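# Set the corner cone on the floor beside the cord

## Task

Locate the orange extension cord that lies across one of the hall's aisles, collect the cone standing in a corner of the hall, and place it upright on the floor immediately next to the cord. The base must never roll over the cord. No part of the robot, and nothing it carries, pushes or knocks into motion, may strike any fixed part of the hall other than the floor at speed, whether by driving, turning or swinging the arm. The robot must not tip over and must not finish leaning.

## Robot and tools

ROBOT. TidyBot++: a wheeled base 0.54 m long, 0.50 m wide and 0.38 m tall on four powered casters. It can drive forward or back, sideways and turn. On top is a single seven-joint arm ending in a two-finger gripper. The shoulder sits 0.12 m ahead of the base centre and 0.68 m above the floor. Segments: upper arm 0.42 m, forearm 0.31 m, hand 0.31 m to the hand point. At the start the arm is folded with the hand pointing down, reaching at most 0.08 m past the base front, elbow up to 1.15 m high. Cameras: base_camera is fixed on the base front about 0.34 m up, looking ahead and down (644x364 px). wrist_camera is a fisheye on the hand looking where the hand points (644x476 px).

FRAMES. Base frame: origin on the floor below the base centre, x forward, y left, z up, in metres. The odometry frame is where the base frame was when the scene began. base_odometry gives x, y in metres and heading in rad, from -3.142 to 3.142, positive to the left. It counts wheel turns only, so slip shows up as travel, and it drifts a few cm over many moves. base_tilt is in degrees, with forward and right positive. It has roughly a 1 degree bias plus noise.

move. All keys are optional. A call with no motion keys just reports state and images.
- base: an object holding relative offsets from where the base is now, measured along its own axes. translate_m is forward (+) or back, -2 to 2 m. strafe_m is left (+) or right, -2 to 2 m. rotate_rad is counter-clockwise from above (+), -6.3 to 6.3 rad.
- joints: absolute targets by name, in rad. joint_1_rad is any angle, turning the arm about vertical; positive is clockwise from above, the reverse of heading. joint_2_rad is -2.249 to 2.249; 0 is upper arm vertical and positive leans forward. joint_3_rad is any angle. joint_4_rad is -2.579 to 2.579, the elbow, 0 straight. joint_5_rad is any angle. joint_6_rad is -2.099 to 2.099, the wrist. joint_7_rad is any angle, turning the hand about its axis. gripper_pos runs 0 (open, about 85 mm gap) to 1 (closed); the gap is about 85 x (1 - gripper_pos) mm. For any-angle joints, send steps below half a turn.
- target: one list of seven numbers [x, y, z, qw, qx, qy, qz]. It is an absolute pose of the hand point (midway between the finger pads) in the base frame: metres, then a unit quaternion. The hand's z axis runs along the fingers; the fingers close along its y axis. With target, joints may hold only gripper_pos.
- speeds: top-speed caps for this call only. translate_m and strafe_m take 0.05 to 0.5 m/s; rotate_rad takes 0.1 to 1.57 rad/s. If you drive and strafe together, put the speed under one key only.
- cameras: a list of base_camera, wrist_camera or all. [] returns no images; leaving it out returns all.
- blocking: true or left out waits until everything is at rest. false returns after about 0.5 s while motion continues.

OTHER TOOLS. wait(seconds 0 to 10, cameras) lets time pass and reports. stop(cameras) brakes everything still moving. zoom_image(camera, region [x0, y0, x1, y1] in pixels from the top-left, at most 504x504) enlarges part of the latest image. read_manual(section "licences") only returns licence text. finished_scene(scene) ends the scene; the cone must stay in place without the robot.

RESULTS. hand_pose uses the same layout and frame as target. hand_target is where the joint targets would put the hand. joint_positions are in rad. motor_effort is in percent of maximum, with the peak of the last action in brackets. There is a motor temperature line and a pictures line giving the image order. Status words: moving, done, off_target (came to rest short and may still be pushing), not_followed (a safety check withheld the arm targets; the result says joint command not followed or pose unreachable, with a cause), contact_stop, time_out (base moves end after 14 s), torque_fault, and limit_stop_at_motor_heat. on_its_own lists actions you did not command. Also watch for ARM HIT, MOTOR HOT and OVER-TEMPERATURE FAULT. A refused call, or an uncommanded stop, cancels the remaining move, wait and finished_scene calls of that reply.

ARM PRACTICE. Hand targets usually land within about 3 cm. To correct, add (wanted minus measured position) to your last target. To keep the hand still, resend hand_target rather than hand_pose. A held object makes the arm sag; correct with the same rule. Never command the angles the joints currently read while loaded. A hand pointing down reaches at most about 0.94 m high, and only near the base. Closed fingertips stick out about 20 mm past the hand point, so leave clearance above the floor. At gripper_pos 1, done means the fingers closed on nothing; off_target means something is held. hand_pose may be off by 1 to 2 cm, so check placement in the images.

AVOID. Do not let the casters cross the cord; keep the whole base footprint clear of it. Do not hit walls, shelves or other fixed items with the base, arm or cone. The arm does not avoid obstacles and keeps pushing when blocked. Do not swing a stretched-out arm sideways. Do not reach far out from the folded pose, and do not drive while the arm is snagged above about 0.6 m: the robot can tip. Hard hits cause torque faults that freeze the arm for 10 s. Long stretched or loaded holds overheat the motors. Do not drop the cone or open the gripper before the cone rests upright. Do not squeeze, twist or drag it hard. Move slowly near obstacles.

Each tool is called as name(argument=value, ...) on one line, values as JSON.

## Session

move(joints={"joint_6_rad": 0.35})

Scene clock: 1.87 s.
Motor temperatures (°C): [33 31 29 27 33 31 38]
move: done
base_odometry: x=+0.000 y=+0.000 heading=+0.000
base_tilt: forward=+0.4 right=+0.1
base_status: not commanded
joint_positions: joint_1_rad=-0.016 joint_2_rad=-0.364 joint_3_rad=+3.110 joint_4_rad=-2.527 joint_5_rad=-0.040 joint_6_rad=+0.297 joint_7_rad=+1.611 gripper_pos=+0.000
joint_status: all done
motor_effort: joint_1_rad=+0(0) joint_2_rad=-5(6) joint_3_rad=+0(2) joint_4_rad=+21(22) joint_5_rad=+1(3) joint_6_rad=+9(10) joint_7_rad=+0(1)
hand_pose: x=+0.5271 y=+0.0180 z=+0.8090 quat_wxyz=(-0.004, +0.803, +0.019, +0.595) (m; base frame)
hand_target: x=+0.5315 y=+0.0178 z=+0.8250 quat_wxyz=(-0.003, +0.787, +0.019, +0.617) (m; base frame)
hand_status: not commanded
pictures: base_camera, wrist_camera
camera_calibration:
wrist_camera: T_world_to_cam=[[0.0889308, -0.995848, 0.019448, -0.0417676], [-0.300541, -0.0454439, -0.952686, 0.979398], [0.949614, 0.0788781, -0.303335, -0.123402], [0, 0, 0, 1]] pos_world=[0.415248, 0.0126472, 0.896439]

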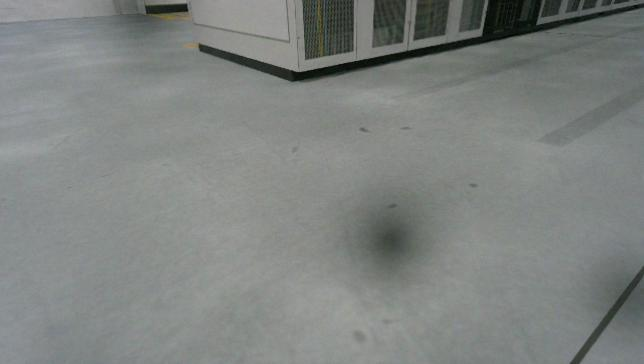

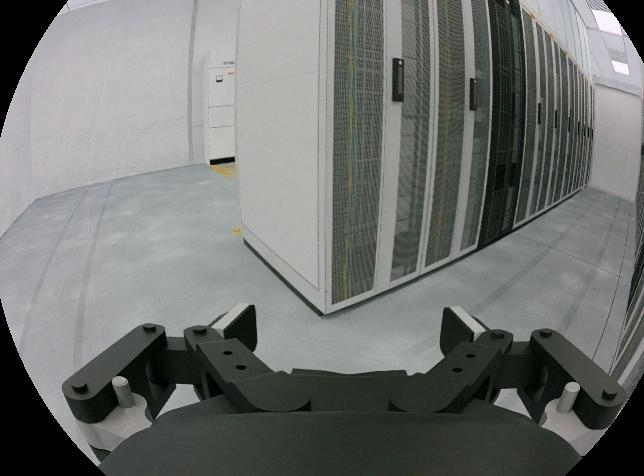

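zoom_image(camera="wrist_camera", region=[480, 130, 644, 294])

move(joints={"joint_1_rad": 1.1}, cameras=["wrist_camera"])

Scaled by 3.073.

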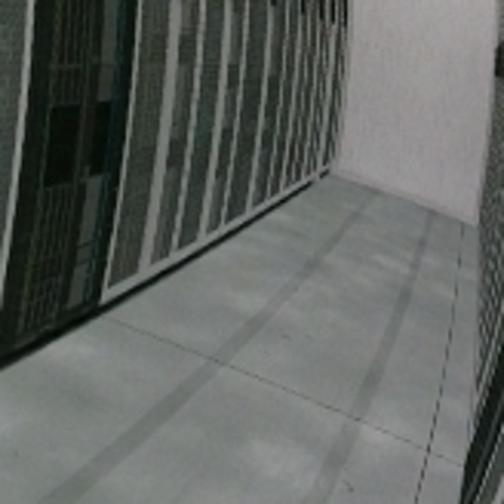

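Scene clock: 10.43 s.
Motor temperatures (°C): [33 31 29 27 33 31 38]
move: done
base_odometry: x=+0.000 y=+0.000 heading=+0.000
base_tilt: forward=+0.4 right=+0.1
base_status: not commanded
joint_positions: joint_1_rad=+1.087 joint_2_rad=-0.364 joint_3_rad=+3.110 joint_4_rad=-2.527 joint_5_rad=-0.040 joint_6_rad=+0.297 joint_7_rad=+1.611 gripper_pos=+0.000
joint_status: all done
motor_effort: joint_1_rad=+0(2) joint_2_rad=-5(6) joint_3_rad=-1(2) joint_4_rad=+21(21) joint_5_rad=+1(3) joint_6_rad=+9(10) joint_7_rad=+0(1)
hand_pose: x=+0.3190 y=-0.3563 z=+0.8092 quat_wxyz=(+0.309, +0.694, -0.404, +0.509) (m; base frame)
hand_target: x=+0.3161 y=-0.3629 z=+0.8250 quat_wxyz=(+0.324, +0.677, -0.401, +0.525) (m; base frame)
hand_status: not commanded
pictures: wrist_camera
camera_calibration:
wrist_camera: T_world_to_cam=[[-0.848944, -0.528123, 0.0195035, 0.0697934], [-0.175615, 0.247104, -0.952942, 0.964673], [0.498452, -0.812419, -0.302524, -0.0704714], [0, 0, 0, 1]] pos_world=[0.263788, -0.258768, 0.896597]

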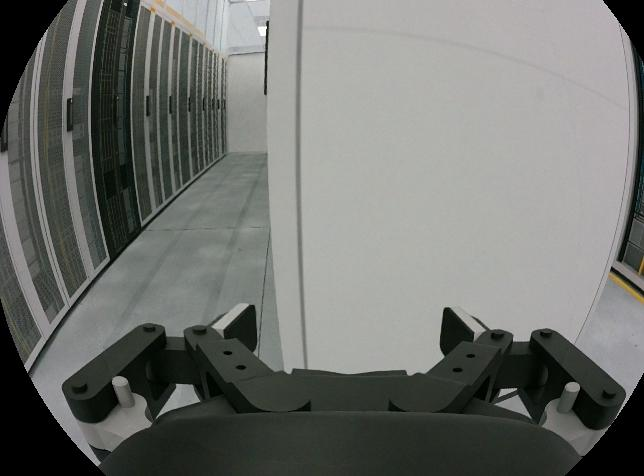

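move(cameras=["wrist_camera", "base_camera"])

Scene clock: 36.37 s.
Motor temperatures (°C): [33 31 29 27 33 31 38]
base_odometry: x=+0.000 y=+0.000 heading=+0.000
base_tilt: forward=+0.4 right=+0.1
base_status: not commanded
joint_positions: joint_1_rad=+1.087 joint_2_rad=-0.364 joint_3_rad=+3.110 joint_4_rad=-2.527 joint_5_rad=-0.040 joint_6_rad=+0.297 joint_7_rad=+1.611 gripper_pos=+0.000
joint_status: all done
motor_effort: joint_1_rad=+0(2) joint_2_rad=-5(6) joint_3_rad=-2(2) joint_4_rad=+21(21) joint_5_rad=+2(3) joint_6_rad=+9(10) joint_7_rad=+1(1)
hand_pose: x=+0.3190 y=-0.3563 z=+0.8092 quat_wxyz=(+0.309, +0.694, -0.404, +0.509) (m; base frame)
hand_target: x=+0.3161 y=-0.3629 z=+0.8250 quat_wxyz=(+0.324, +0.677, -0.401, +0.525) (m; base frame)
hand_status: not commanded
pictures: base_camera, wrist_camera
camera_calibration:
wrist_camera: T_world_to_cam=[[-0.84899, -0.528048, 0.0195035, 0.069799], [-0.175593, 0.24712, -0.952942, 0.964671], [0.49838, -0.812463, -0.302524, -0.0704629], [0, 0, 0, 1]] pos_world=[0.263766, -0.25878, 0.896597]

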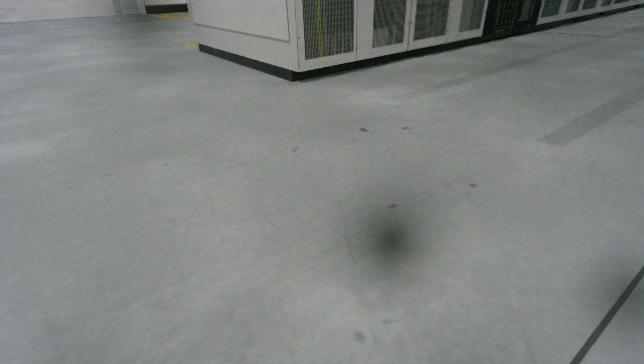

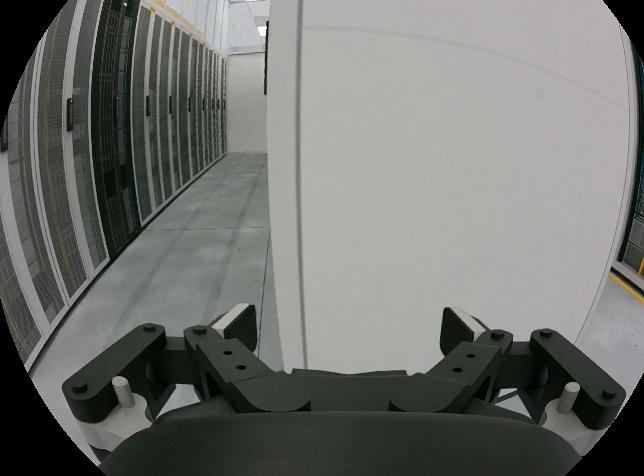

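move(joints={"joint_1_rad": 2.2}, cameras=["wrist_camera"])

zoom_image(camera="wrist_camera", region=[160, 100, 480, 300])

move(joints={"joint_1_rad": -3.0}, cameras=["wrist_camera"])

zoom_image(camera="wrist_camera", region=[160, 100, 480, 300])

Scene clock: 69.90 s.
Motor temperatures (°C): [33 31 29 28 33 32 38]
move: done
base_odometry: x=+0.000 y=+0.000 heading=+0.000
base_tilt: forward=+0.3 right=+0.1
base_status: not commanded
joint_positions: joint_1_rad=+2.187 joint_2_rad=-0.364 joint_3_rad=+3.110 joint_4_rad=-2.527 joint_5_rad=-0.040 joint_6_rad=+0.298 joint_7_rad=+1.611 gripper_pos=+0.000
joint_status: all done
motor_effort: joint_1_rad=+0(1) joint_2_rad=-5(6) joint_3_rad=-1(2) joint_4_rad=+21(22) joint_5_rad=+1(3) joint_6_rad=+9(10) joint_7_rad=+0(1)
hand_pose: x=-0.1078 y=-0.3399 z=+0.8092 quat_wxyz=(+0.530, +0.380, -0.707, +0.273) (m; base frame)
hand_target: x=-0.1150 y=-0.3402 z=+0.8250 quat_wxyz=(+0.550, +0.368, -0.696, +0.278) (m; base frame)
hand_status: not commanded
pictures: wrist_camera
camera_calibration:
wrist_camera: T_world_to_cam=[[-0.855713, 0.517083, 0.0195115, 0.0705924], [0.140512, 0.268491, -0.952979, 0.927074], [-0.498008, -0.812735, -0.302408, 0.047999], [0, 0, 0, 1]] pos_world=[-0.0459548, -0.246403, 0.89662]

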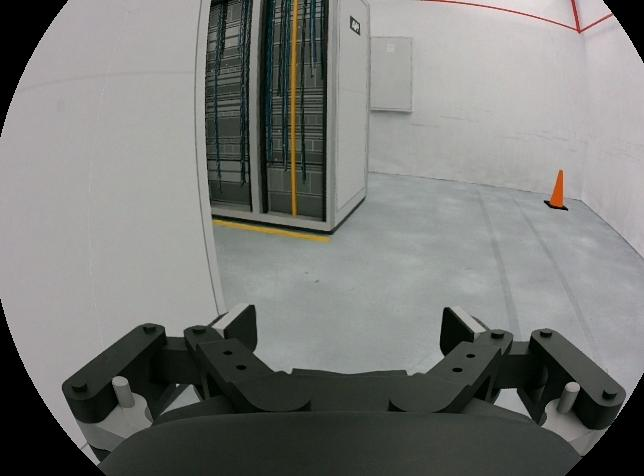

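Scaled by 1.575.

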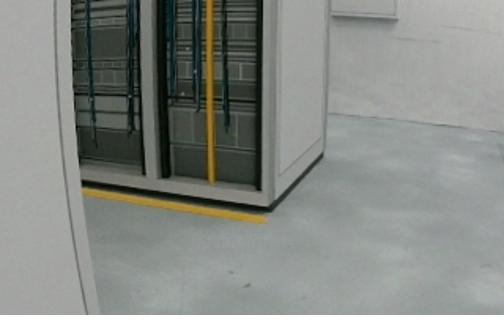

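Scene clock: 72.27 s.
Motor temperatures (°C): [33 31 29 28 33 32 38]
move: done
base_odometry: x=+0.000 y=+0.000 heading=+0.000
base_tilt: forward=+0.3 right=+0.1
base_status: not commanded
joint_positions: joint_1_rad=+3.270 joint_2_rad=-0.364 joint_3_rad=+3.110 joint_4_rad=-2.527 joint_5_rad=-0.040 joint_6_rad=+0.298 joint_7_rad=+1.611 gripper_pos=+0.000
joint_status: all done
motor_effort: joint_1_rad=+0(2) joint_2_rad=-5(6) joint_3_rad=-1(2) joint_4_rad=+21(21) joint_5_rad=+2(3) joint_6_rad=+9(10) joint_7_rad=+0(1)
hand_pose: x=-0.2876 y=+0.0411 z=+0.8093 quat_wxyz=(+0.595, -0.039, -0.802, -0.039) (m; base frame)
hand_target: x=-0.2912 y=+0.0473 z=+0.8250 quat_wxyz=(+0.615, -0.044, -0.786, -0.045) (m; base frame)
hand_status: not commanded
pictures: wrist_camera
camera_calibration:
wrist_camera: T_world_to_cam=[[0.0558532, 0.998248, 0.0195194, -0.0378906], [0.302917, 0.00168636, -0.953015, 0.907768], [-0.951379, 0.0591417, -0.302292, 0.101842], [0, 0, 0, 1]] pos_world=[-0.175972, 0.0302703, 0.896643]

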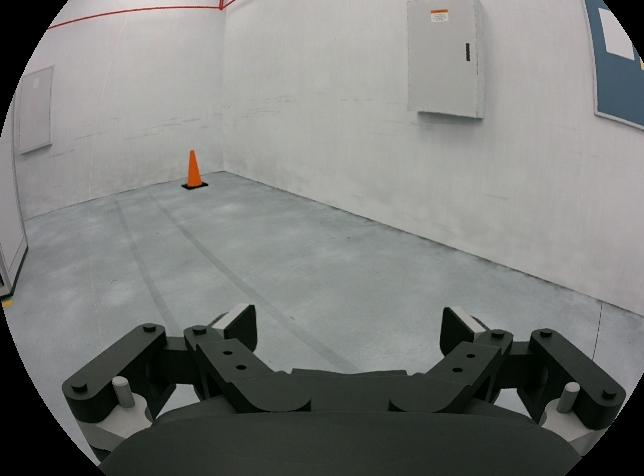

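Scaled by 1.575.

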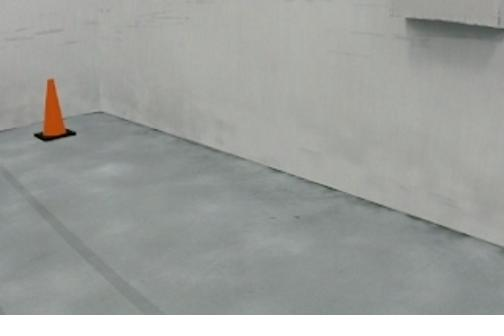

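move(joints={"joint_1_rad": -1.95}, cameras=["wrist_camera"])

move(joints={"joint_1_rad": -0.9}, cameras=["wrist_camera"])

zoom_image(camera="wrist_camera", region=[200, 60, 440, 220])

Scene clock: 109.20 s.
Motor temperatures (°C): [33 31 29 28 33 32 38]
move: done
base_odometry: x=+0.000 y=+0.000 heading=+0.000
base_tilt: forward=+0.3 right=+0.1
base_status: not commanded
joint_positions: joint_1_rad=+4.320 joint_2_rad=-0.364 joint_3_rad=+3.110 joint_4_rad=-2.527 joint_5_rad=-0.040 joint_6_rad=+0.298 joint_7_rad=+1.611 gripper_pos=+0.000
joint_status: all done
motor_effort: joint_1_rad=+0(2) joint_2_rad=-5(6) joint_3_rad=-1(2) joint_4_rad=+21(22) joint_5_rad=+2(3) joint_6_rad=+9(9) joint_7_rad=+0(1)
hand_pose: x=-0.0476 y=+0.3731 z=+0.8093 quat_wxyz=(+0.495, -0.436, -0.675, -0.332) (m; base frame)
hand_target: x=-0.0441 y=+0.3794 z=+0.8250 quat_wxyz=(+0.510, -0.432, -0.658, -0.347) (m; base frame)
hand_status: not commanded
pictures: wrist_camera
camera_calibration:
wrist_camera: T_world_to_cam=[[0.893701, 0.448238, 0.0195273, -0.137601], [0.152137, -0.261813, -0.953052, 0.925731], [-0.422082, 0.854714, -0.302176, 0.0387472], [0, 0, 0, 1]] pos_world=[-0.00150961, 0.270929, 0.896665]

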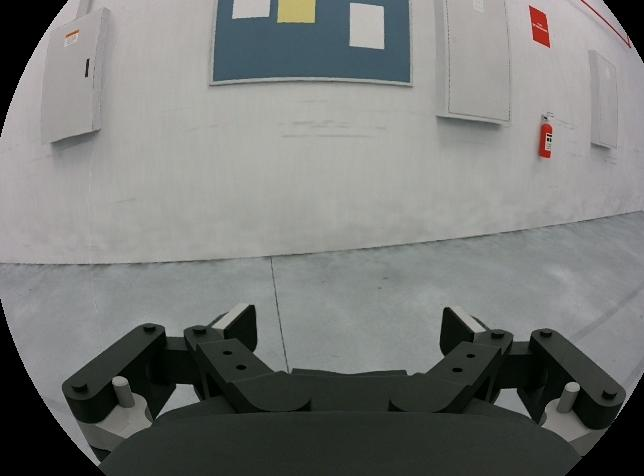

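Scene clock: 111.53 s.
Motor temperatures (°C): [33 31 29 28 33 32 38]
move: done
base_odometry: x=+0.000 y=+0.000 heading=+0.000
base_tilt: forward=+0.3 right=+0.1
base_status: not commanded
joint_positions: joint_1_rad=+5.370 joint_2_rad=-0.364 joint_3_rad=+3.110 joint_4_rad=-2.527 joint_5_rad=-0.040 joint_6_rad=+0.298 joint_7_rad=+1.611 gripper_pos=+0.000
joint_status: all done
motor_effort: joint_1_rad=+0(2) joint_2_rad=-5(6) joint_3_rad=+0(2) joint_4_rad=+21(21) joint_5_rad=+1(3) joint_6_rad=+9(10) joint_7_rad=+0(1)
hand_pose: x=+0.3598 y=+0.3302 z=+0.8093 quat_wxyz=(+0.262, -0.715, -0.365, -0.535) (m; base frame)
hand_target: x=+0.3669 y=+0.3302 z=+0.8250 quat_wxyz=(+0.267, -0.703, -0.353, -0.556) (m; base frame)
hand_status: not commanded
pictures: wrist_camera
camera_calibration:
wrist_camera: T_world_to_cam=[[0.833486, -0.552196, 0.0195313, -0.130439], [-0.151371, -0.26219, -0.95307, 0.961859], [0.531402, 0.791414, -0.302118, -0.0747715], [0, 0, 0, 1]] pos_world=[0.29405, 0.239338, 0.896677]

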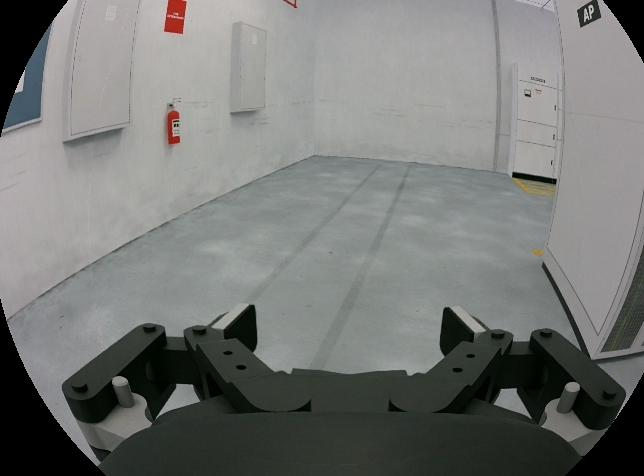

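Scaled by 2.100.

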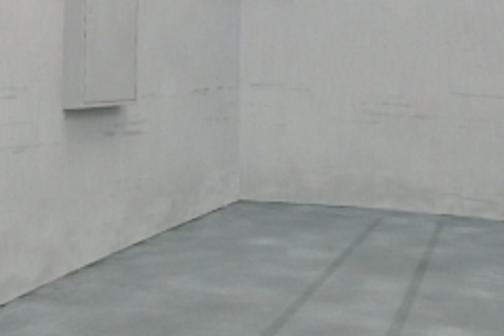

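move(base={"rotate_rad": -2.787}, joints={"joint_1_rad": -1.2}, cameras=["wrist_camera", "base_camera"])

Scene clock: 185.47 s.
Motor temperatures (°C): [33 31 29 28 33 32 38]
move: done
base_odometry: x=+0.000 y=+0.000 heading=-2.787
base_tilt: forward=+0.3 right=+0.1
base_status: done
joint_positions: joint_1_rad=+5.094 joint_2_rad=-0.364 joint_3_rad=+3.110 joint_4_rad=-2.527 joint_5_rad=-0.040 joint_6_rad=+0.299 joint_7_rad=+1.611 gripper_pos=+0.000
joint_status: all done
motor_effort: joint_1_rad=+0(2) joint_2_rad=-6(6) joint_3_rad=-1(2) joint_4_rad=+21(22) joint_5_rad=+2(3) joint_6_rad=+9(10) joint_7_rad=+0(1)
hand_pose: x=+0.2607 y=+0.3834 z=+0.8096 quat_wxyz=(+0.333, -0.658, -0.460, -0.495) (m; base frame)
hand_target: x=+0.2583 y=+0.3887 z=+0.8250 quat_wxyz=(+0.347, -0.643, -0.454, -0.510) (m; base frame)
hand_status: not commanded
pictures: base_camera, wrist_camera
camera_calibration:
wrist_camera: T_world_to_cam=[[0.952431, -0.304124, 0.0195789, -0.144633], [-0.073922, -0.292873, -0.953289, 0.952762], [0.295653, 0.906495, -0.301423, -0.047367], [0, 0, 0, 1]] pos_world=[0.222187, 0.27799, 0.896812]

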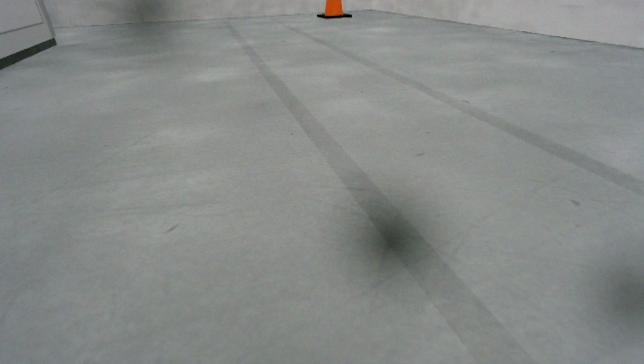

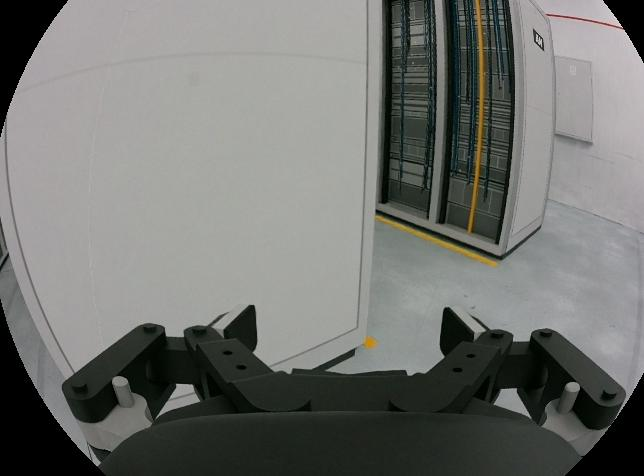

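move(base={"translate_m": 2.0}, joints={"joint_1_rad": -1.9}, cameras=["wrist_camera", "base_camera"])

zoom_image(camera="wrist_camera", region=[200, 60, 440, 220])

Scene clock: 203.87 s.
Motor temperatures (°C): [33 31 29 28 33 32 38]
move: done
base_odometry: x=-1.876 y=-0.695 heading=-2.787
base_tilt: forward=+0.3 right=+0.0
base_status: done
joint_positions: joint_1_rad=+4.396 joint_2_rad=-0.364 joint_3_rad=+3.110 joint_4_rad=-2.527 joint_5_rad=-0.040 joint_6_rad=+0.299 joint_7_rad=+1.611 gripper_pos=+0.000
joint_status: all done
motor_effort: joint_1_rad=+0(2) joint_2_rad=-6(6) joint_3_rad=-1(3) joint_4_rad=+21(22) joint_5_rad=+2(3) joint_6_rad=+9(10) joint_7_rad=+1(1)
hand_pose: x=-0.0190 y=+0.3847 z=+0.8096 quat_wxyz=(+0.482, -0.461, -0.657, -0.351) (m; base frame)
hand_target: x=-0.0249 y=+0.3870 z=+0.8250 quat_wxyz=(+0.501, -0.448, -0.647, -0.360) (m; base frame)
hand_status: not commanded
pictures: base_camera, wrist_camera
camera_calibration:
wrist_camera: T_world_to_cam=[[0.92502, 0.379413, 0.0195789, -0.141371], [0.131679, -0.271845, -0.953289, 0.928296], [-0.356368, 0.88439, -0.301423, 0.0302235], [0, 0, 0, 1]] pos_world=[0.0193041, 0.279261, 0.896812]

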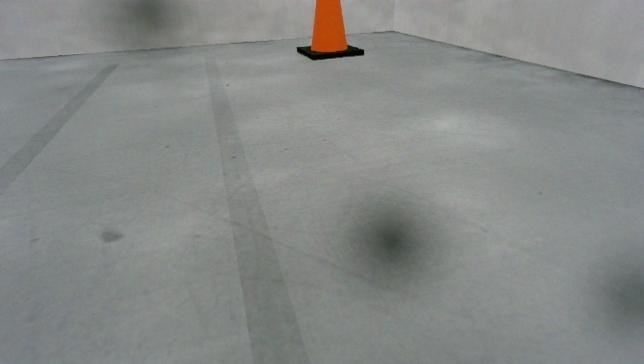

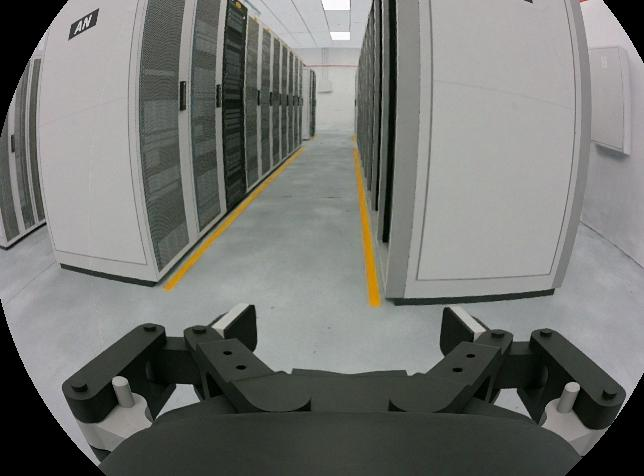

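Scaled by 2.100.

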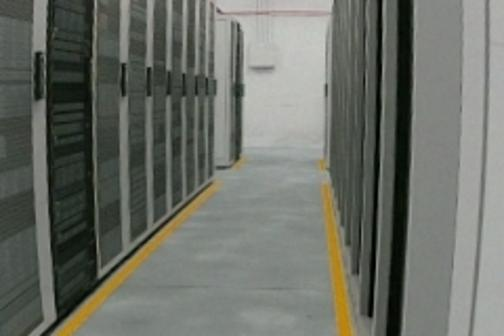

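zoom_image(camera="wrist_camera", region=[290, 110, 370, 180])

move(base={"translate_m": 1.65, "rotate_rad": 0.03}, joints={"joint_1_rad": -1.6}, cameras=["wrist_camera", "base_camera"])

Scaled by 6.300.

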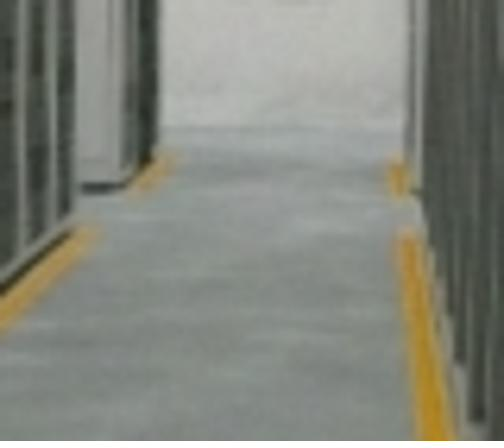

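Scene clock: 215.57 s.
Motor temperatures (°C): [33 31 29 28 33 32 38]
move: done
base_odometry: x=-3.423 y=-1.267 heading=-2.757
base_tilt: forward=+0.3 right=+0.1
base_status: done
joint_positions: joint_1_rad=+4.671 joint_2_rad=-0.364 joint_3_rad=+3.109 joint_4_rad=-2.527 joint_5_rad=-0.040 joint_6_rad=+0.299 joint_7_rad=+1.611 gripper_pos=+0.000
joint_status: all done
motor_effort: joint_1_rad=+0(2) joint_2_rad=-6(7) joint_3_rad=-1(2) joint_4_rad=+21(22) joint_5_rad=+2(3) joint_6_rad=+9(10) joint_7_rad=+1(1)
hand_pose: x=+0.0907 y=+0.4077 z=+0.8096 quat_wxyz=(+0.430, -0.546, -0.588, -0.414) (m; base frame)
hand_target: x=+0.0959 y=+0.4123 z=+0.8250 quat_wxyz=(+0.441, -0.540, -0.573, -0.431) (m; base frame)
hand_status: not commanded
pictures: base_camera, wrist_camera
camera_calibration:
wrist_camera: T_world_to_cam=[[0.993304, 0.113827, 0.0197787, -0.149634], [0.0530419, -0.297214, -0.953336, 0.937674], [-0.102637, 0.948002, -0.301261, -0.000119979], [0, 0, 0, 1]] pos_world=[0.0988837, 0.295836, 0.896843]

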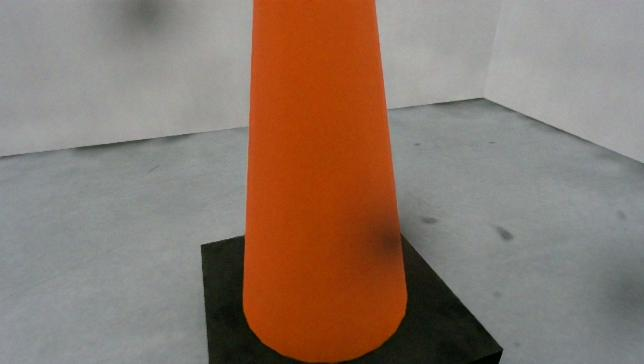

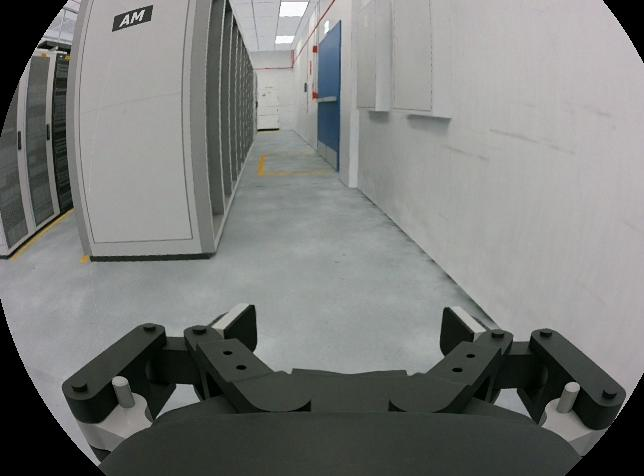

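zoom_image(camera="wrist_camera", region=[230, 90, 350, 200])

Scaled by 4.200.

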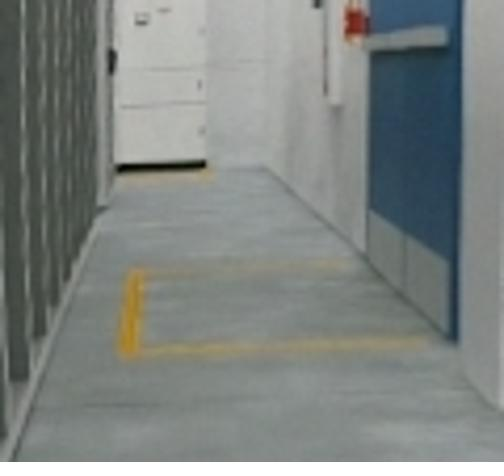

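move(joints={"joint_1_rad": 0.0, "joint_6_rad": -0.91}, cameras=["wrist_camera"])

move(target=[0.52, 0.0, 0.64, 0, 1, 0, 0], cameras=["wrist_camera", "base_camera"])

Scene clock: 244.23 s.
Motor temperatures (°C): [33 31 29 28 33 32 38]
move: done
base_odometry: x=-3.423 y=-1.267 heading=-2.757
base_tilt: forward=+0.4 right=+0.1
base_status: not commanded
joint_positions: joint_1_rad=+6.269 joint_2_rad=-0.364 joint_3_rad=+3.109 joint_4_rad=-2.527 joint_5_rad=-0.040 joint_6_rad=-0.860 joint_7_rad=+1.611 gripper_pos=+0.000
joint_status: all done
motor_effort: joint_1_rad=+0(2) joint_2_rad=-1(6) joint_3_rad=+0(2) joint_4_rad=+16(21) joint_5_rad=+1(2) joint_6_rad=+3(10) joint_7_rad=+0(1)
hand_pose: x=+0.2662 y=+0.0163 z=+0.5905 quat_wxyz=(+0.010, -0.998, -0.030, -0.060) (m; base frame)
hand_target: x=+0.2510 y=+0.0141 z=+0.5890 quat_wxyz=(+0.010, -0.999, -0.024, -0.035) (m; base frame)
hand_status: not commanded
pictures: wrist_camera
camera_calibration:
wrist_camera: T_world_to_cam=[[0.0856627, -0.994223, -0.0646771, 0.0344514], [-0.991038, -0.0783499, -0.108193, 0.378489], [0.102501, 0.0733656, -0.992024, 0.690489], [0, 0, 0, 1]] pos_world=[0.30137, 0.0132488, 0.728159]

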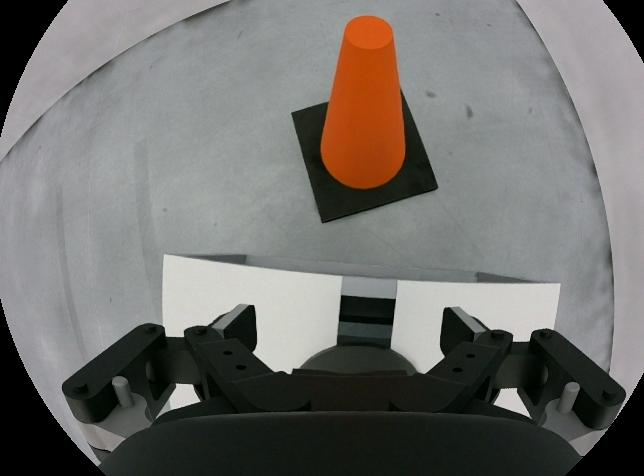

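Scene clock: 246.30 s.
Motor temperatures (°C): [33 31 29 28 33 32 38]
move: off_target
base_odometry: x=-3.423 y=-1.267 heading=-2.757
base_tilt: forward=+0.4 right=+0.1
base_status: not commanded
joint_positions: joint_1_rad=+6.270 joint_2_rad=+0.262 joint_3_rad=+3.150 joint_4_rad=-1.753 joint_5_rad=-0.040 joint_6_rad=-1.080 joint_7_rad=+1.611 gripper_pos=+0.000
joint_status: not commanded
motor_effort: joint_1_rad=+0(0) joint_2_rad=-24(25) joint_3_rad=-1(2) joint_4_rad=+18(18) joint_5_rad=+1(2) joint_6_rad=+2(3) joint_7_rad=+0(1)
hand_pose: x=+0.5265 y=+0.0143 z=+0.6424 quat_wxyz=(+0.016, -0.999, -0.014, -0.024) (m; base frame)
hand_target: x=+0.5200 y=+0.0000 z=+0.6400 quat_wxyz=(+0.000, -1.000, +0.000, +0.000) (m; base frame)
hand_status: off_target (0.016 m and 3.7 deg from the pose sent, 0.259 m and 7.8 deg at the start)
pictures: base_camera, wrist_camera
camera_calibration:
wrist_camera: T_world_to_cam=[[0.0486511, -0.995492, -0.0814193, 0.0438667], [-0.99828, -0.0457945, -0.0365929, 0.599183], [0.0326994, 0.0830595, -0.996008, 0.754589], [0, 0, 0, 1]] pos_world=[0.571343, 0.00843237, 0.777074]

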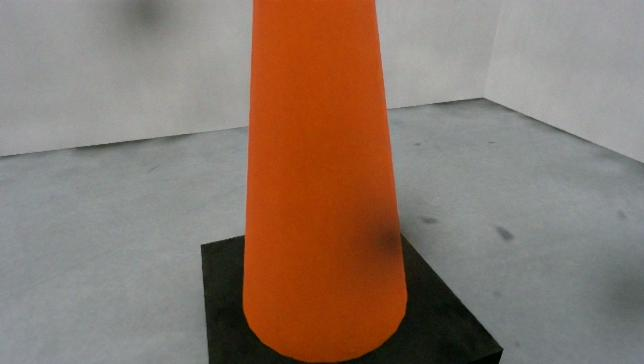

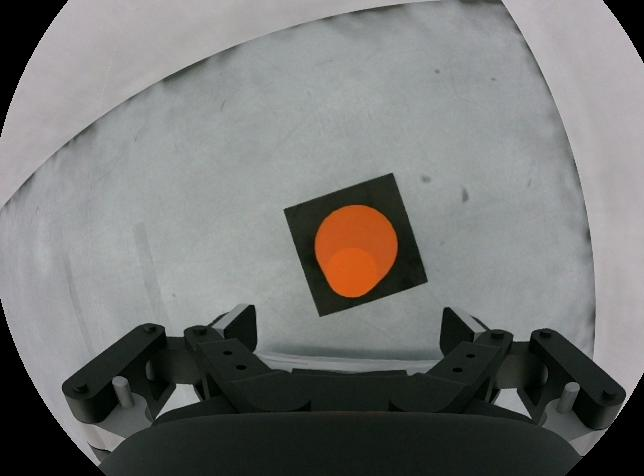

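move(target=[0.52, 0.0, 0.49, 0, 1, 0, 0], cameras=["wrist_camera"])

Scene clock: 272.30 s.
Motor temperatures (°C): [33 31 29 28 33 32 38]
move: off_target
base_odometry: x=-3.423 y=-1.267 heading=-2.757
base_tilt: forward=+0.4 right=+0.1
base_status: not commanded
joint_positions: joint_1_rad=+6.270 joint_2_rad=+0.506 joint_3_rad=+3.150 joint_4_rad=-1.950 joint_5_rad=-0.040 joint_6_rad=-0.715 joint_7_rad=+1.611 gripper_pos=+0.000
joint_status: not commanded
motor_effort: joint_1_rad=+0(0) joint_2_rad=-28(31) joint_3_rad=-1(2) joint_4_rad=+12(17) joint_5_rad=+1(3) joint_6_rad=+1(3) joint_7_rad=+1(1)
hand_pose: x=+0.5132 y=+0.0111 z=+0.4956 quat_wxyz=(+0.011, -1.000, -0.008, +0.014) (m; base frame)
hand_target: x=+0.5200 y=+0.0000 z=+0.4900 quat_wxyz=(+0.000, -1.000, +0.000, +0.000) (m; base frame)
hand_status: off_target (0.014 m and 2.3 deg from the pose sent, 0.153 m and 3.7 deg at the start)
pictures: wrist_camera
camera_calibration:
wrist_camera: T_world_to_cam=[[0.0319191, -0.996807, -0.0731889, 0.0338308], [-0.998605, -0.034886, 0.0396237, 0.542682], [-0.0420505, 0.0718221, -0.996531, 0.647852], [0, 0, 0, 1]] pos_world=[0.568088, 0.00612467, 0.626578]

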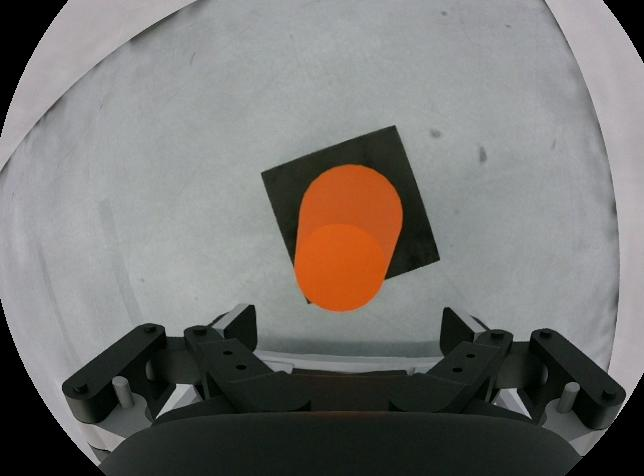

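move(target=[0.54, 0.0, 0.422, 0, 1, 0, 0], cameras=["wrist_camera"])

Scene clock: 281.03 s.
Motor temperatures (°C): [33 31 29 28 33 32 38]
move: off_target
base_odometry: x=-3.423 y=-1.267 heading=-2.757
base_tilt: forward=+0.3 right=+0.1
base_status: not commanded
joint_positions: joint_1_rad=+6.270 joint_2_rad=+0.675 joint_3_rad=+3.150 joint_4_rad=-1.950 joint_5_rad=-0.040 joint_6_rad=-0.563 joint_7_rad=+1.611 gripper_pos=+0.000
joint_status: not commanded
motor_effort: joint_1_rad=+0(0) joint_2_rad=-30(33) joint_3_rad=-1(2) joint_4_rad=+10(13) joint_5_rad=+2(2) joint_6_rad=+1(2) joint_7_rad=+0(1)
hand_pose: x=+0.5233 y=+0.0093 z=+0.4259 quat_wxyz=(+0.008, -1.000, -0.006, +0.023) (m; base frame)
hand_target: x=+0.5400 y=+0.0000 z=+0.4220 quat_wxyz=(+0.000, -1.000, +0.000, +0.000) (m; base frame)
hand_status: off_target (0.020 m and 2.9 deg from the pose sent, 0.079 m and 2.3 deg at the start)
pictures: wrist_camera
camera_calibration:
wrist_camera: T_world_to_cam=[[0.0280201, -0.997336, -0.0673433, 0.0262276], [-0.997891, -0.0318549, 0.0565615, 0.547845], [-0.0585561, 0.0656164, -0.996125, 0.587496], [0, 0, 0, 1]] pos_world=[0.580356, 0.00505993, 0.555999]

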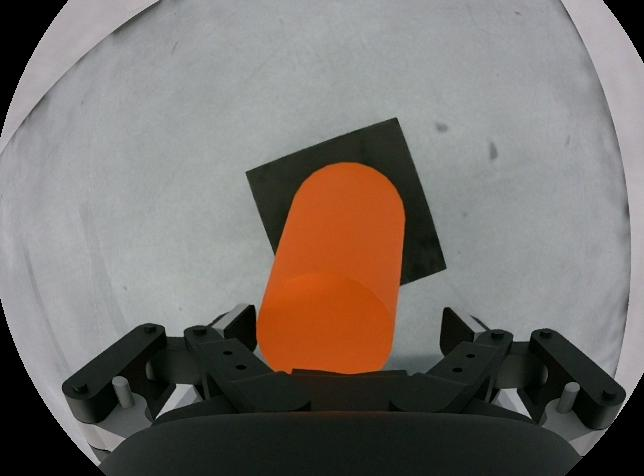

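move(target=[0.556, 0.005, 0.428, 0, 1, 0, 0], cameras=["wrist_camera"])

Scene clock: 297.77 s.
Motor temperatures (°C): [33 32 29 28 33 32 38]
move: done
base_odometry: x=-3.423 y=-1.267 heading=-2.757
base_tilt: forward=+0.3 right=+0.1
base_status: not commanded
joint_positions: joint_1_rad=+6.270 joint_2_rad=+0.676 joint_3_rad=+3.150 joint_4_rad=-1.896 joint_5_rad=-0.040 joint_6_rad=-0.564 joint_7_rad=+1.611 gripper_pos=+0.000
joint_status: not commanded
motor_effort: joint_1_rad=+0(0) joint_2_rad=-32(32) joint_3_rad=-1(2) joint_4_rad=+11(11) joint_5_rad=+2(3) joint_6_rad=+1(1) joint_7_rad=+0(1)
hand_pose: x=+0.5540 y=+0.0096 z=+0.4342 quat_wxyz=(+0.008, -1.000, -0.007, -0.003) (m; base frame)
hand_target: x=+0.5560 y=+0.0050 z=+0.4280 quat_wxyz=(+0.000, -1.000, +0.000, +0.000) (m; base frame)
hand_status: done (0.008 m and 1.3 deg from the pose sent, 0.033 m and 2.9 deg at the start)
pictures: wrist_camera
camera_calibration:
wrist_camera: T_world_to_cam=[[0.031933, -0.997298, -0.0661646, 0.0235593], [-0.999469, -0.0322901, 0.00433462, 0.601574], [-0.00645937, 0.065991, -0.997799, 0.569405], [0, 0, 0, 1]] pos_world=[0.60418, 0.00534492, 0.567103]

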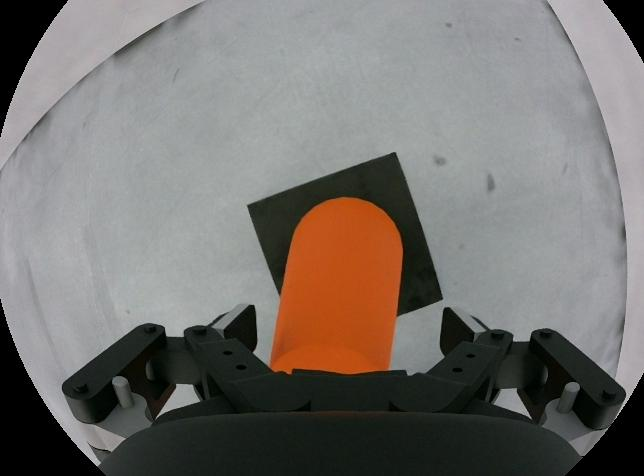

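move(target=[0.541, 0.008, 0.428, 0, 1, 0, 0], cameras=["wrist_camera"])

Scene clock: 315.70 s.
Motor temperatures (°C): [33 32 29 28 33 32 38]
move: done
base_odometry: x=-3.423 y=-1.267 heading=-2.757
base_tilt: forward=+0.4 right=+0.1
base_status: not commanded
joint_positions: joint_1_rad=+6.269 joint_2_rad=+0.676 joint_3_rad=+3.150 joint_4_rad=-1.927 joint_5_rad=-0.040 joint_6_rad=-0.556 joint_7_rad=+1.611 gripper_pos=+0.000
joint_status: not commanded
motor_effort: joint_1_rad=+0(0) joint_2_rad=-31(32) joint_3_rad=-2(2) joint_4_rad=+10(11) joint_5_rad=+2(3) joint_6_rad=+1(2) joint_7_rad=+0(1)
hand_pose: x=+0.5384 y=+0.0096 z=+0.4291 quat_wxyz=(+0.008, -1.000, -0.007, +0.008) (m; base frame)
hand_target: x=+0.5410 y=+0.0080 z=+0.4280 quat_wxyz=(+0.000, -1.000, +0.000, +0.000) (m; base frame)
hand_status: done (0.003 m and 1.5 deg from the pose sent, 0.014 m and 1.3 deg at the start)
pictures: wrist_camera
camera_calibration:
wrist_camera: T_world_to_cam=[[0.0304176, -0.997324, -0.0664774, 0.0245931], [-0.999092, -0.032322, 0.0277625, 0.57579], [-0.0298369, 0.0655726, -0.997402, 0.576656], [0, 0, 0, 1]] pos_world=[0.591725, 0.00532517, 0.560807]

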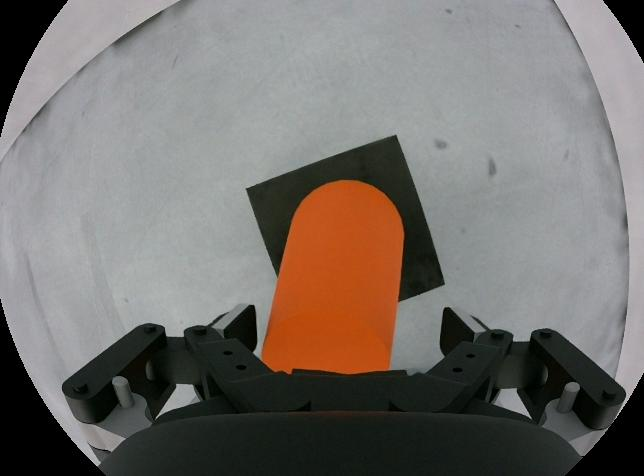

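move(target=[0.541, 0.02, 0.428, 0, 1, 0, 0], cameras=["wrist_camera"])

Scene clock: 326.20 s.
Motor temperatures (°C): [33 32 29 28 33 32 38]
move: off_target
base_odometry: x=-3.423 y=-1.267 heading=-2.757
base_tilt: forward=+0.4 right=+0.1
base_status: not commanded
joint_positions: joint_1_rad=+6.236 joint_2_rad=+0.676 joint_3_rad=+3.152 joint_4_rad=-1.927 joint_5_rad=-0.040 joint_6_rad=-0.556 joint_7_rad=+1.599 gripper_pos=+0.000
joint_status: not commanded
motor_effort: joint_1_rad=+0(1) joint_2_rad=-31(32) joint_3_rad=-1(3) joint_4_rad=+10(11) joint_5_rad=+1(2) joint_6_rad=+1(1) joint_7_rad=+0(1)
hand_pose: x=+0.5379 y=+0.0228 z=+0.4291 quat_wxyz=(+0.007, -1.000, -0.017, +0.008) (m; base frame)
hand_target: x=+0.5410 y=+0.0200 z=+0.4280 quat_wxyz=(+0.000, -1.000, +0.000, +0.000) (m; base frame)
hand_status: off_target (0.004 m and 2.3 deg from the pose sent, 0.011 m and 1.5 deg at the start)
pictures: wrist_camera
camera_calibration:
wrist_camera: T_world_to_cam=[[0.0499878, -0.996603, -0.0654498, 0.0268428], [-0.99826, -0.0519076, 0.0279674, 0.575629], [-0.0312697, 0.0639379, -0.997464, 0.576594], [0, 0, 0, 1]] pos_world=[0.591316, 0.0197649, 0.56079]

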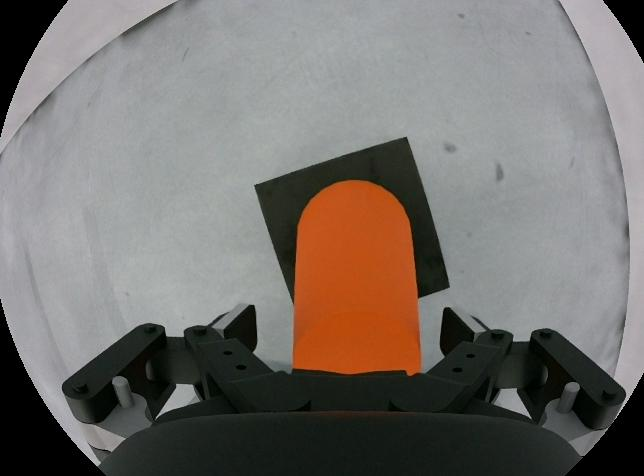

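move(joints={"gripper_pos": 0.6}, cameras=["wrist_camera"])

Scene clock: 334.50 s.
Motor temperatures (°C): [33 33 29 28 33 32 38]
move: off_target
base_odometry: x=-3.423 y=-1.267 heading=-2.757
base_tilt: forward=+0.4 right=+0.1
base_status: not commanded
joint_positions: joint_1_rad=+6.236 joint_2_rad=+0.671 joint_3_rad=+3.159 joint_4_rad=-1.928 joint_5_rad=-0.039 joint_6_rad=-0.555 joint_7_rad=+1.599 gripper_pos=+0.417
joint_status: gripper_pos off_target (ended at +0.417, target +0.600)
motor_effort: joint_1_rad=-1(4) joint_2_rad=-31(35) joint_3_rad=-2(7) joint_4_rad=+9(13) joint_5_rad=+2(3) joint_6_rad=+1(6) joint_7_rad=+1(2)
hand_pose: x=+0.5391 y=+0.0191 z=+0.4308 quat_wxyz=(+0.005, -1.000, -0.014, +0.006) (m; base frame)
hand_target: x=+0.5410 y=+0.0200 z=+0.4280 quat_wxyz=(+0.000, -1.000, +0.000, +0.000) (m; base frame)
hand_status: not commanded
pictures: wrist_camera
camera_calibration:
wrist_camera: T_world_to_cam=[[0.0453172, -0.997164, -0.0600805, 0.0233653], [-0.998638, -0.0467758, 0.0230965, 0.578798], [-0.0258413, 0.058952, -0.997926, 0.575919], [0, 0, 0, 1]] pos_world=[0.591833, 0.0164212, 0.56276]

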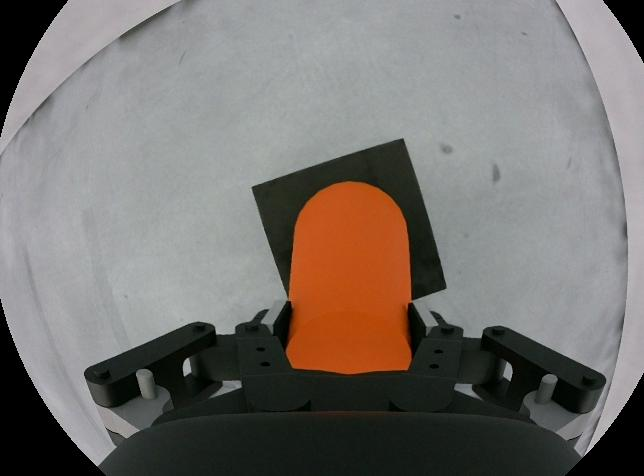

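move(joints={"gripper_pos": 0.8}, cameras=[])

move(target=[0.50, 0.014, 0.60, 0, 1, 0, 0], cameras=["wrist_camera"])

Scene clock: 341.47 s.
Motor temperatures (°C): [33 33 29 28 33 32 38]
move: off_target
base_odometry: x=-3.423 y=-1.267 heading=-2.757
base_tilt: forward=+0.4 right=+0.1
base_status: not commanded
joint_positions: joint_1_rad=+6.236 joint_2_rad=+0.671 joint_3_rad=+3.159 joint_4_rad=-1.928 joint_5_rad=-0.039 joint_6_rad=-0.555 joint_7_rad=+1.599 gripper_pos=+0.417
joint_status: gripper_pos off_target (ended at +0.417, target +0.800)
motor_effort: joint_1_rad=-1(1) joint_2_rad=-31(31) joint_3_rad=-2(3) joint_4_rad=+10(10) joint_5_rad=+1(3) joint_6_rad=+1(1) joint_7_rad=+1(1)
hand_pose: x=+0.5391 y=+0.0191 z=+0.4308 quat_wxyz=(+0.005, -1.000, -0.014, +0.006) (m; base frame)
hand_target: x=+0.5410 y=+0.0200 z=+0.4280 quat_wxyz=(+0.000, -1.000, +0.000, +0.000) (m; base frame)
hand_status: not commanded
pictures: none
No camera images: "cameras" was empty.

Scene clock: 343.30 s.
Motor temperatures (°C): [33 33 29 28 33 32 38]
move: off_target
base_odometry: x=-3.423 y=-1.267 heading=-2.757
base_tilt: forward=+0.4 right=+0.1
base_status: not commanded
joint_positions: joint_1_rad=+6.236 joint_2_rad=+0.343 joint_3_rad=+3.159 joint_4_rad=-1.918 joint_5_rad=-0.039 joint_6_rad=-0.928 joint_7_rad=+1.599 gripper_pos=+0.417
joint_status: not commanded
motor_effort: joint_1_rad=+0(1) joint_2_rad=-33(44) joint_3_rad=-2(2) joint_4_rad=+20(20) joint_5_rad=+1(3) joint_6_rad=+0(2) joint_7_rad=+0(1)
hand_pose: x=+0.4876 y=+0.0217 z=+0.5668 quat_wxyz=(+0.012, -0.999, -0.017, +0.024) (m; base frame)
hand_target: x=+0.5000 y=+0.0140 z=+0.6000 quat_wxyz=(+0.000, -1.000, +0.000, +0.000) (m; base frame)
hand_status: off_target (0.036 m and 3.7 deg from the pose sent, 0.174 m and 1.8 deg at the start)
pictures: wrist_camera
camera_calibration:
wrist_camera: T_world_to_cam=[[0.049121, -0.995845, -0.0766775, 0.0440358], [-0.9968, -0.053725, 0.0591824, 0.503185], [-0.063056, 0.073525, -0.995298, 0.726467], [0, 0, 0, 1]] pos_world=[0.54522, 0.017473, 0.696648]

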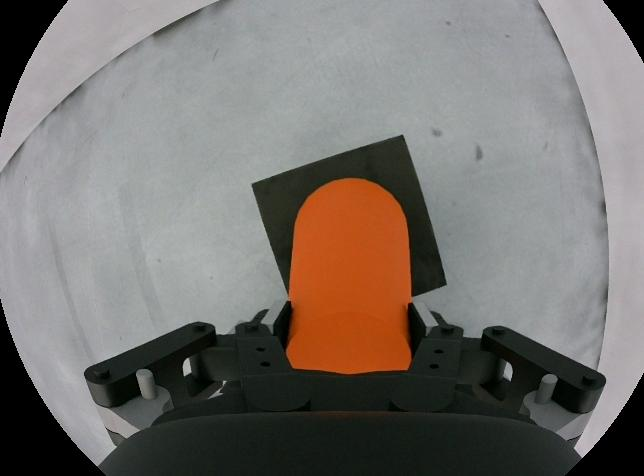

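move(target=[0.50, 0.014, 0.76, 0, 1, 0, 0], cameras=[])

move(target=[0.48, 0.014, 0.88, 0, 1, 0, 0], cameras=["wrist_camera", "base_camera"])

Scene clock: 402.63 s.
Motor temperatures (°C): [33 34 29 28 33 31 38]
move: off_target
base_odometry: x=-3.423 y=-1.267 heading=-2.757
base_tilt: forward=+0.3 right=+0.1
base_status: not commanded
joint_positions: joint_1_rad=+6.236 joint_2_rad=+0.220 joint_3_rad=+3.159 joint_4_rad=-1.542 joint_5_rad=-0.039 joint_6_rad=-1.438 joint_7_rad=+1.599 gripper_pos=+0.417
joint_status: not commanded
motor_effort: joint_1_rad=+0(0) joint_2_rad=-32(36) joint_3_rad=-2(3) joint_4_rad=+25(26) joint_5_rad=+1(2) joint_6_rad=-1(1) joint_7_rad=+0(1)
hand_pose: x=+0.5012 y=+0.0251 z=+0.7221 quat_wxyz=(+0.017, -0.999, -0.026, +0.029) (m; base frame)
hand_target: x=+0.5000 y=+0.0140 z=+0.7600 quat_wxyz=(+0.000, -1.000, +0.000, +0.000) (m; base frame)
hand_status: off_target (0.040 m and 4.9 deg from the pose sent, 0.194 m and 3.7 deg at the start)
pictures: none
No camera images: "cameras" was empty.

Scene clock: 404.43 s.
Motor temperatures (°C): [33 34 29 28 33 31 38]
move: off_target
base_odometry: x=-3.423 y=-1.267 heading=-2.757
base_tilt: forward=+0.4 right=+0.1
base_status: not commanded
joint_positions: joint_1_rad=+6.236 joint_2_rad=+0.206 joint_3_rad=+3.159 joint_4_rad=-1.178 joint_5_rad=-0.039 joint_6_rad=-1.818 joint_7_rad=+1.599 gripper_pos=+0.417
joint_status: not commanded
motor_effort: joint_1_rad=+0(0) joint_2_rad=-32(34) joint_3_rad=-1(2) joint_4_rad=+25(27) joint_5_rad=+0(2) joint_6_rad=+0(1) joint_7_rad=+0(1)
hand_pose: x=+0.4946 y=+0.0250 z=+0.8416 quat_wxyz=(+0.017, -0.999, -0.033, +0.030) (m; base frame)
hand_target: x=+0.4800 y=+0.0140 z=+0.8800 quat_wxyz=(+0.000, -1.000, +0.000, +0.000) (m; base frame)
hand_status: off_target (0.043 m and 5.5 deg from the pose sent, 0.160 m and 4.9 deg at the start)
pictures: base_camera, wrist_camera
camera_calibration:
wrist_camera: T_world_to_cam=[[0.0799161, -0.99293, -0.0877729, 0.0620745], [-0.993826, -0.086167, 0.069897, 0.484355], [-0.076966, 0.0816451, -0.993685, 1.00548], [0, 0, 0, 1]] pos_world=[0.553792, 0.0212783, 0.970727]

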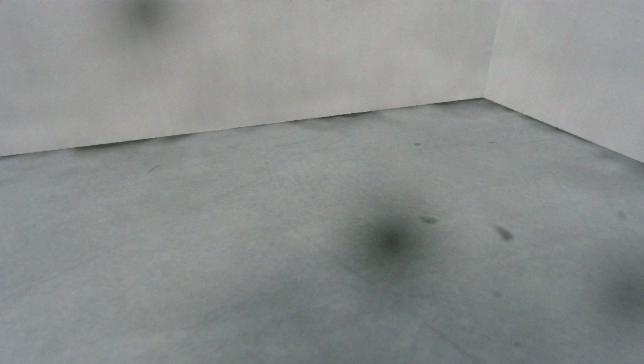

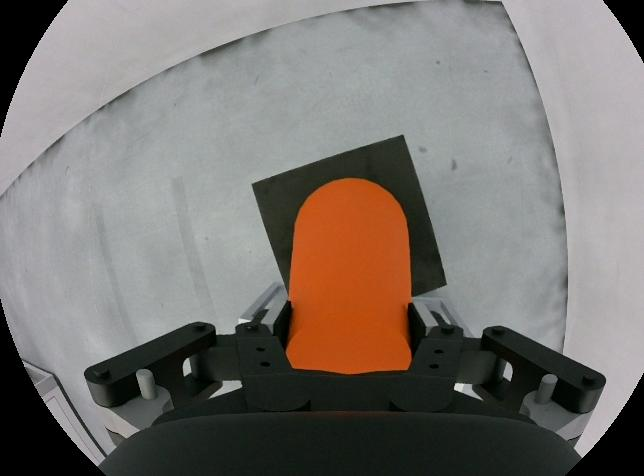

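move(base={"translate_m": -1.945, "strafe_m": 0.016, "rotate_rad": 3.447}, speeds={"rotate_rad": 0.8}, cameras=["base_camera"])

Scene clock: 418.63 s.
Motor temperatures (°C): [33 34 29 29 33 31 38]
move: done
base_odometry: x=-1.614 y=-0.552 heading=+0.690
base_tilt: forward=+0.4 right=+0.1
base_status: done
joint_positions: joint_1_rad=+6.230 joint_2_rad=+0.203 joint_3_rad=+3.158 joint_4_rad=-1.174 joint_5_rad=-0.027 joint_6_rad=-1.826 joint_7_rad=+1.599 gripper_pos=+0.418
joint_status: not commanded
motor_effort: joint_1_rad=+0(4) joint_2_rad=-31(35) joint_3_rad=-1(5) joint_4_rad=+25(26) joint_5_rad=+1(8) joint_6_rad=+0(3) joint_7_rad=+0(1)
hand_pose: x=+0.4928 y=+0.0237 z=+0.8438 quat_wxyz=(+0.011, -0.999, -0.035, +0.031) (m; base frame)
hand_target: x=+0.4800 y=+0.0140 z=+0.8800 quat_wxyz=(+0.000, -1.000, +0.000, +0.000) (m; base frame)
hand_status: not commanded
pictures: base_camera

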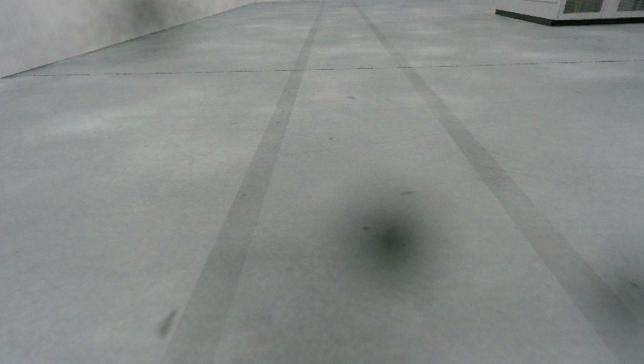

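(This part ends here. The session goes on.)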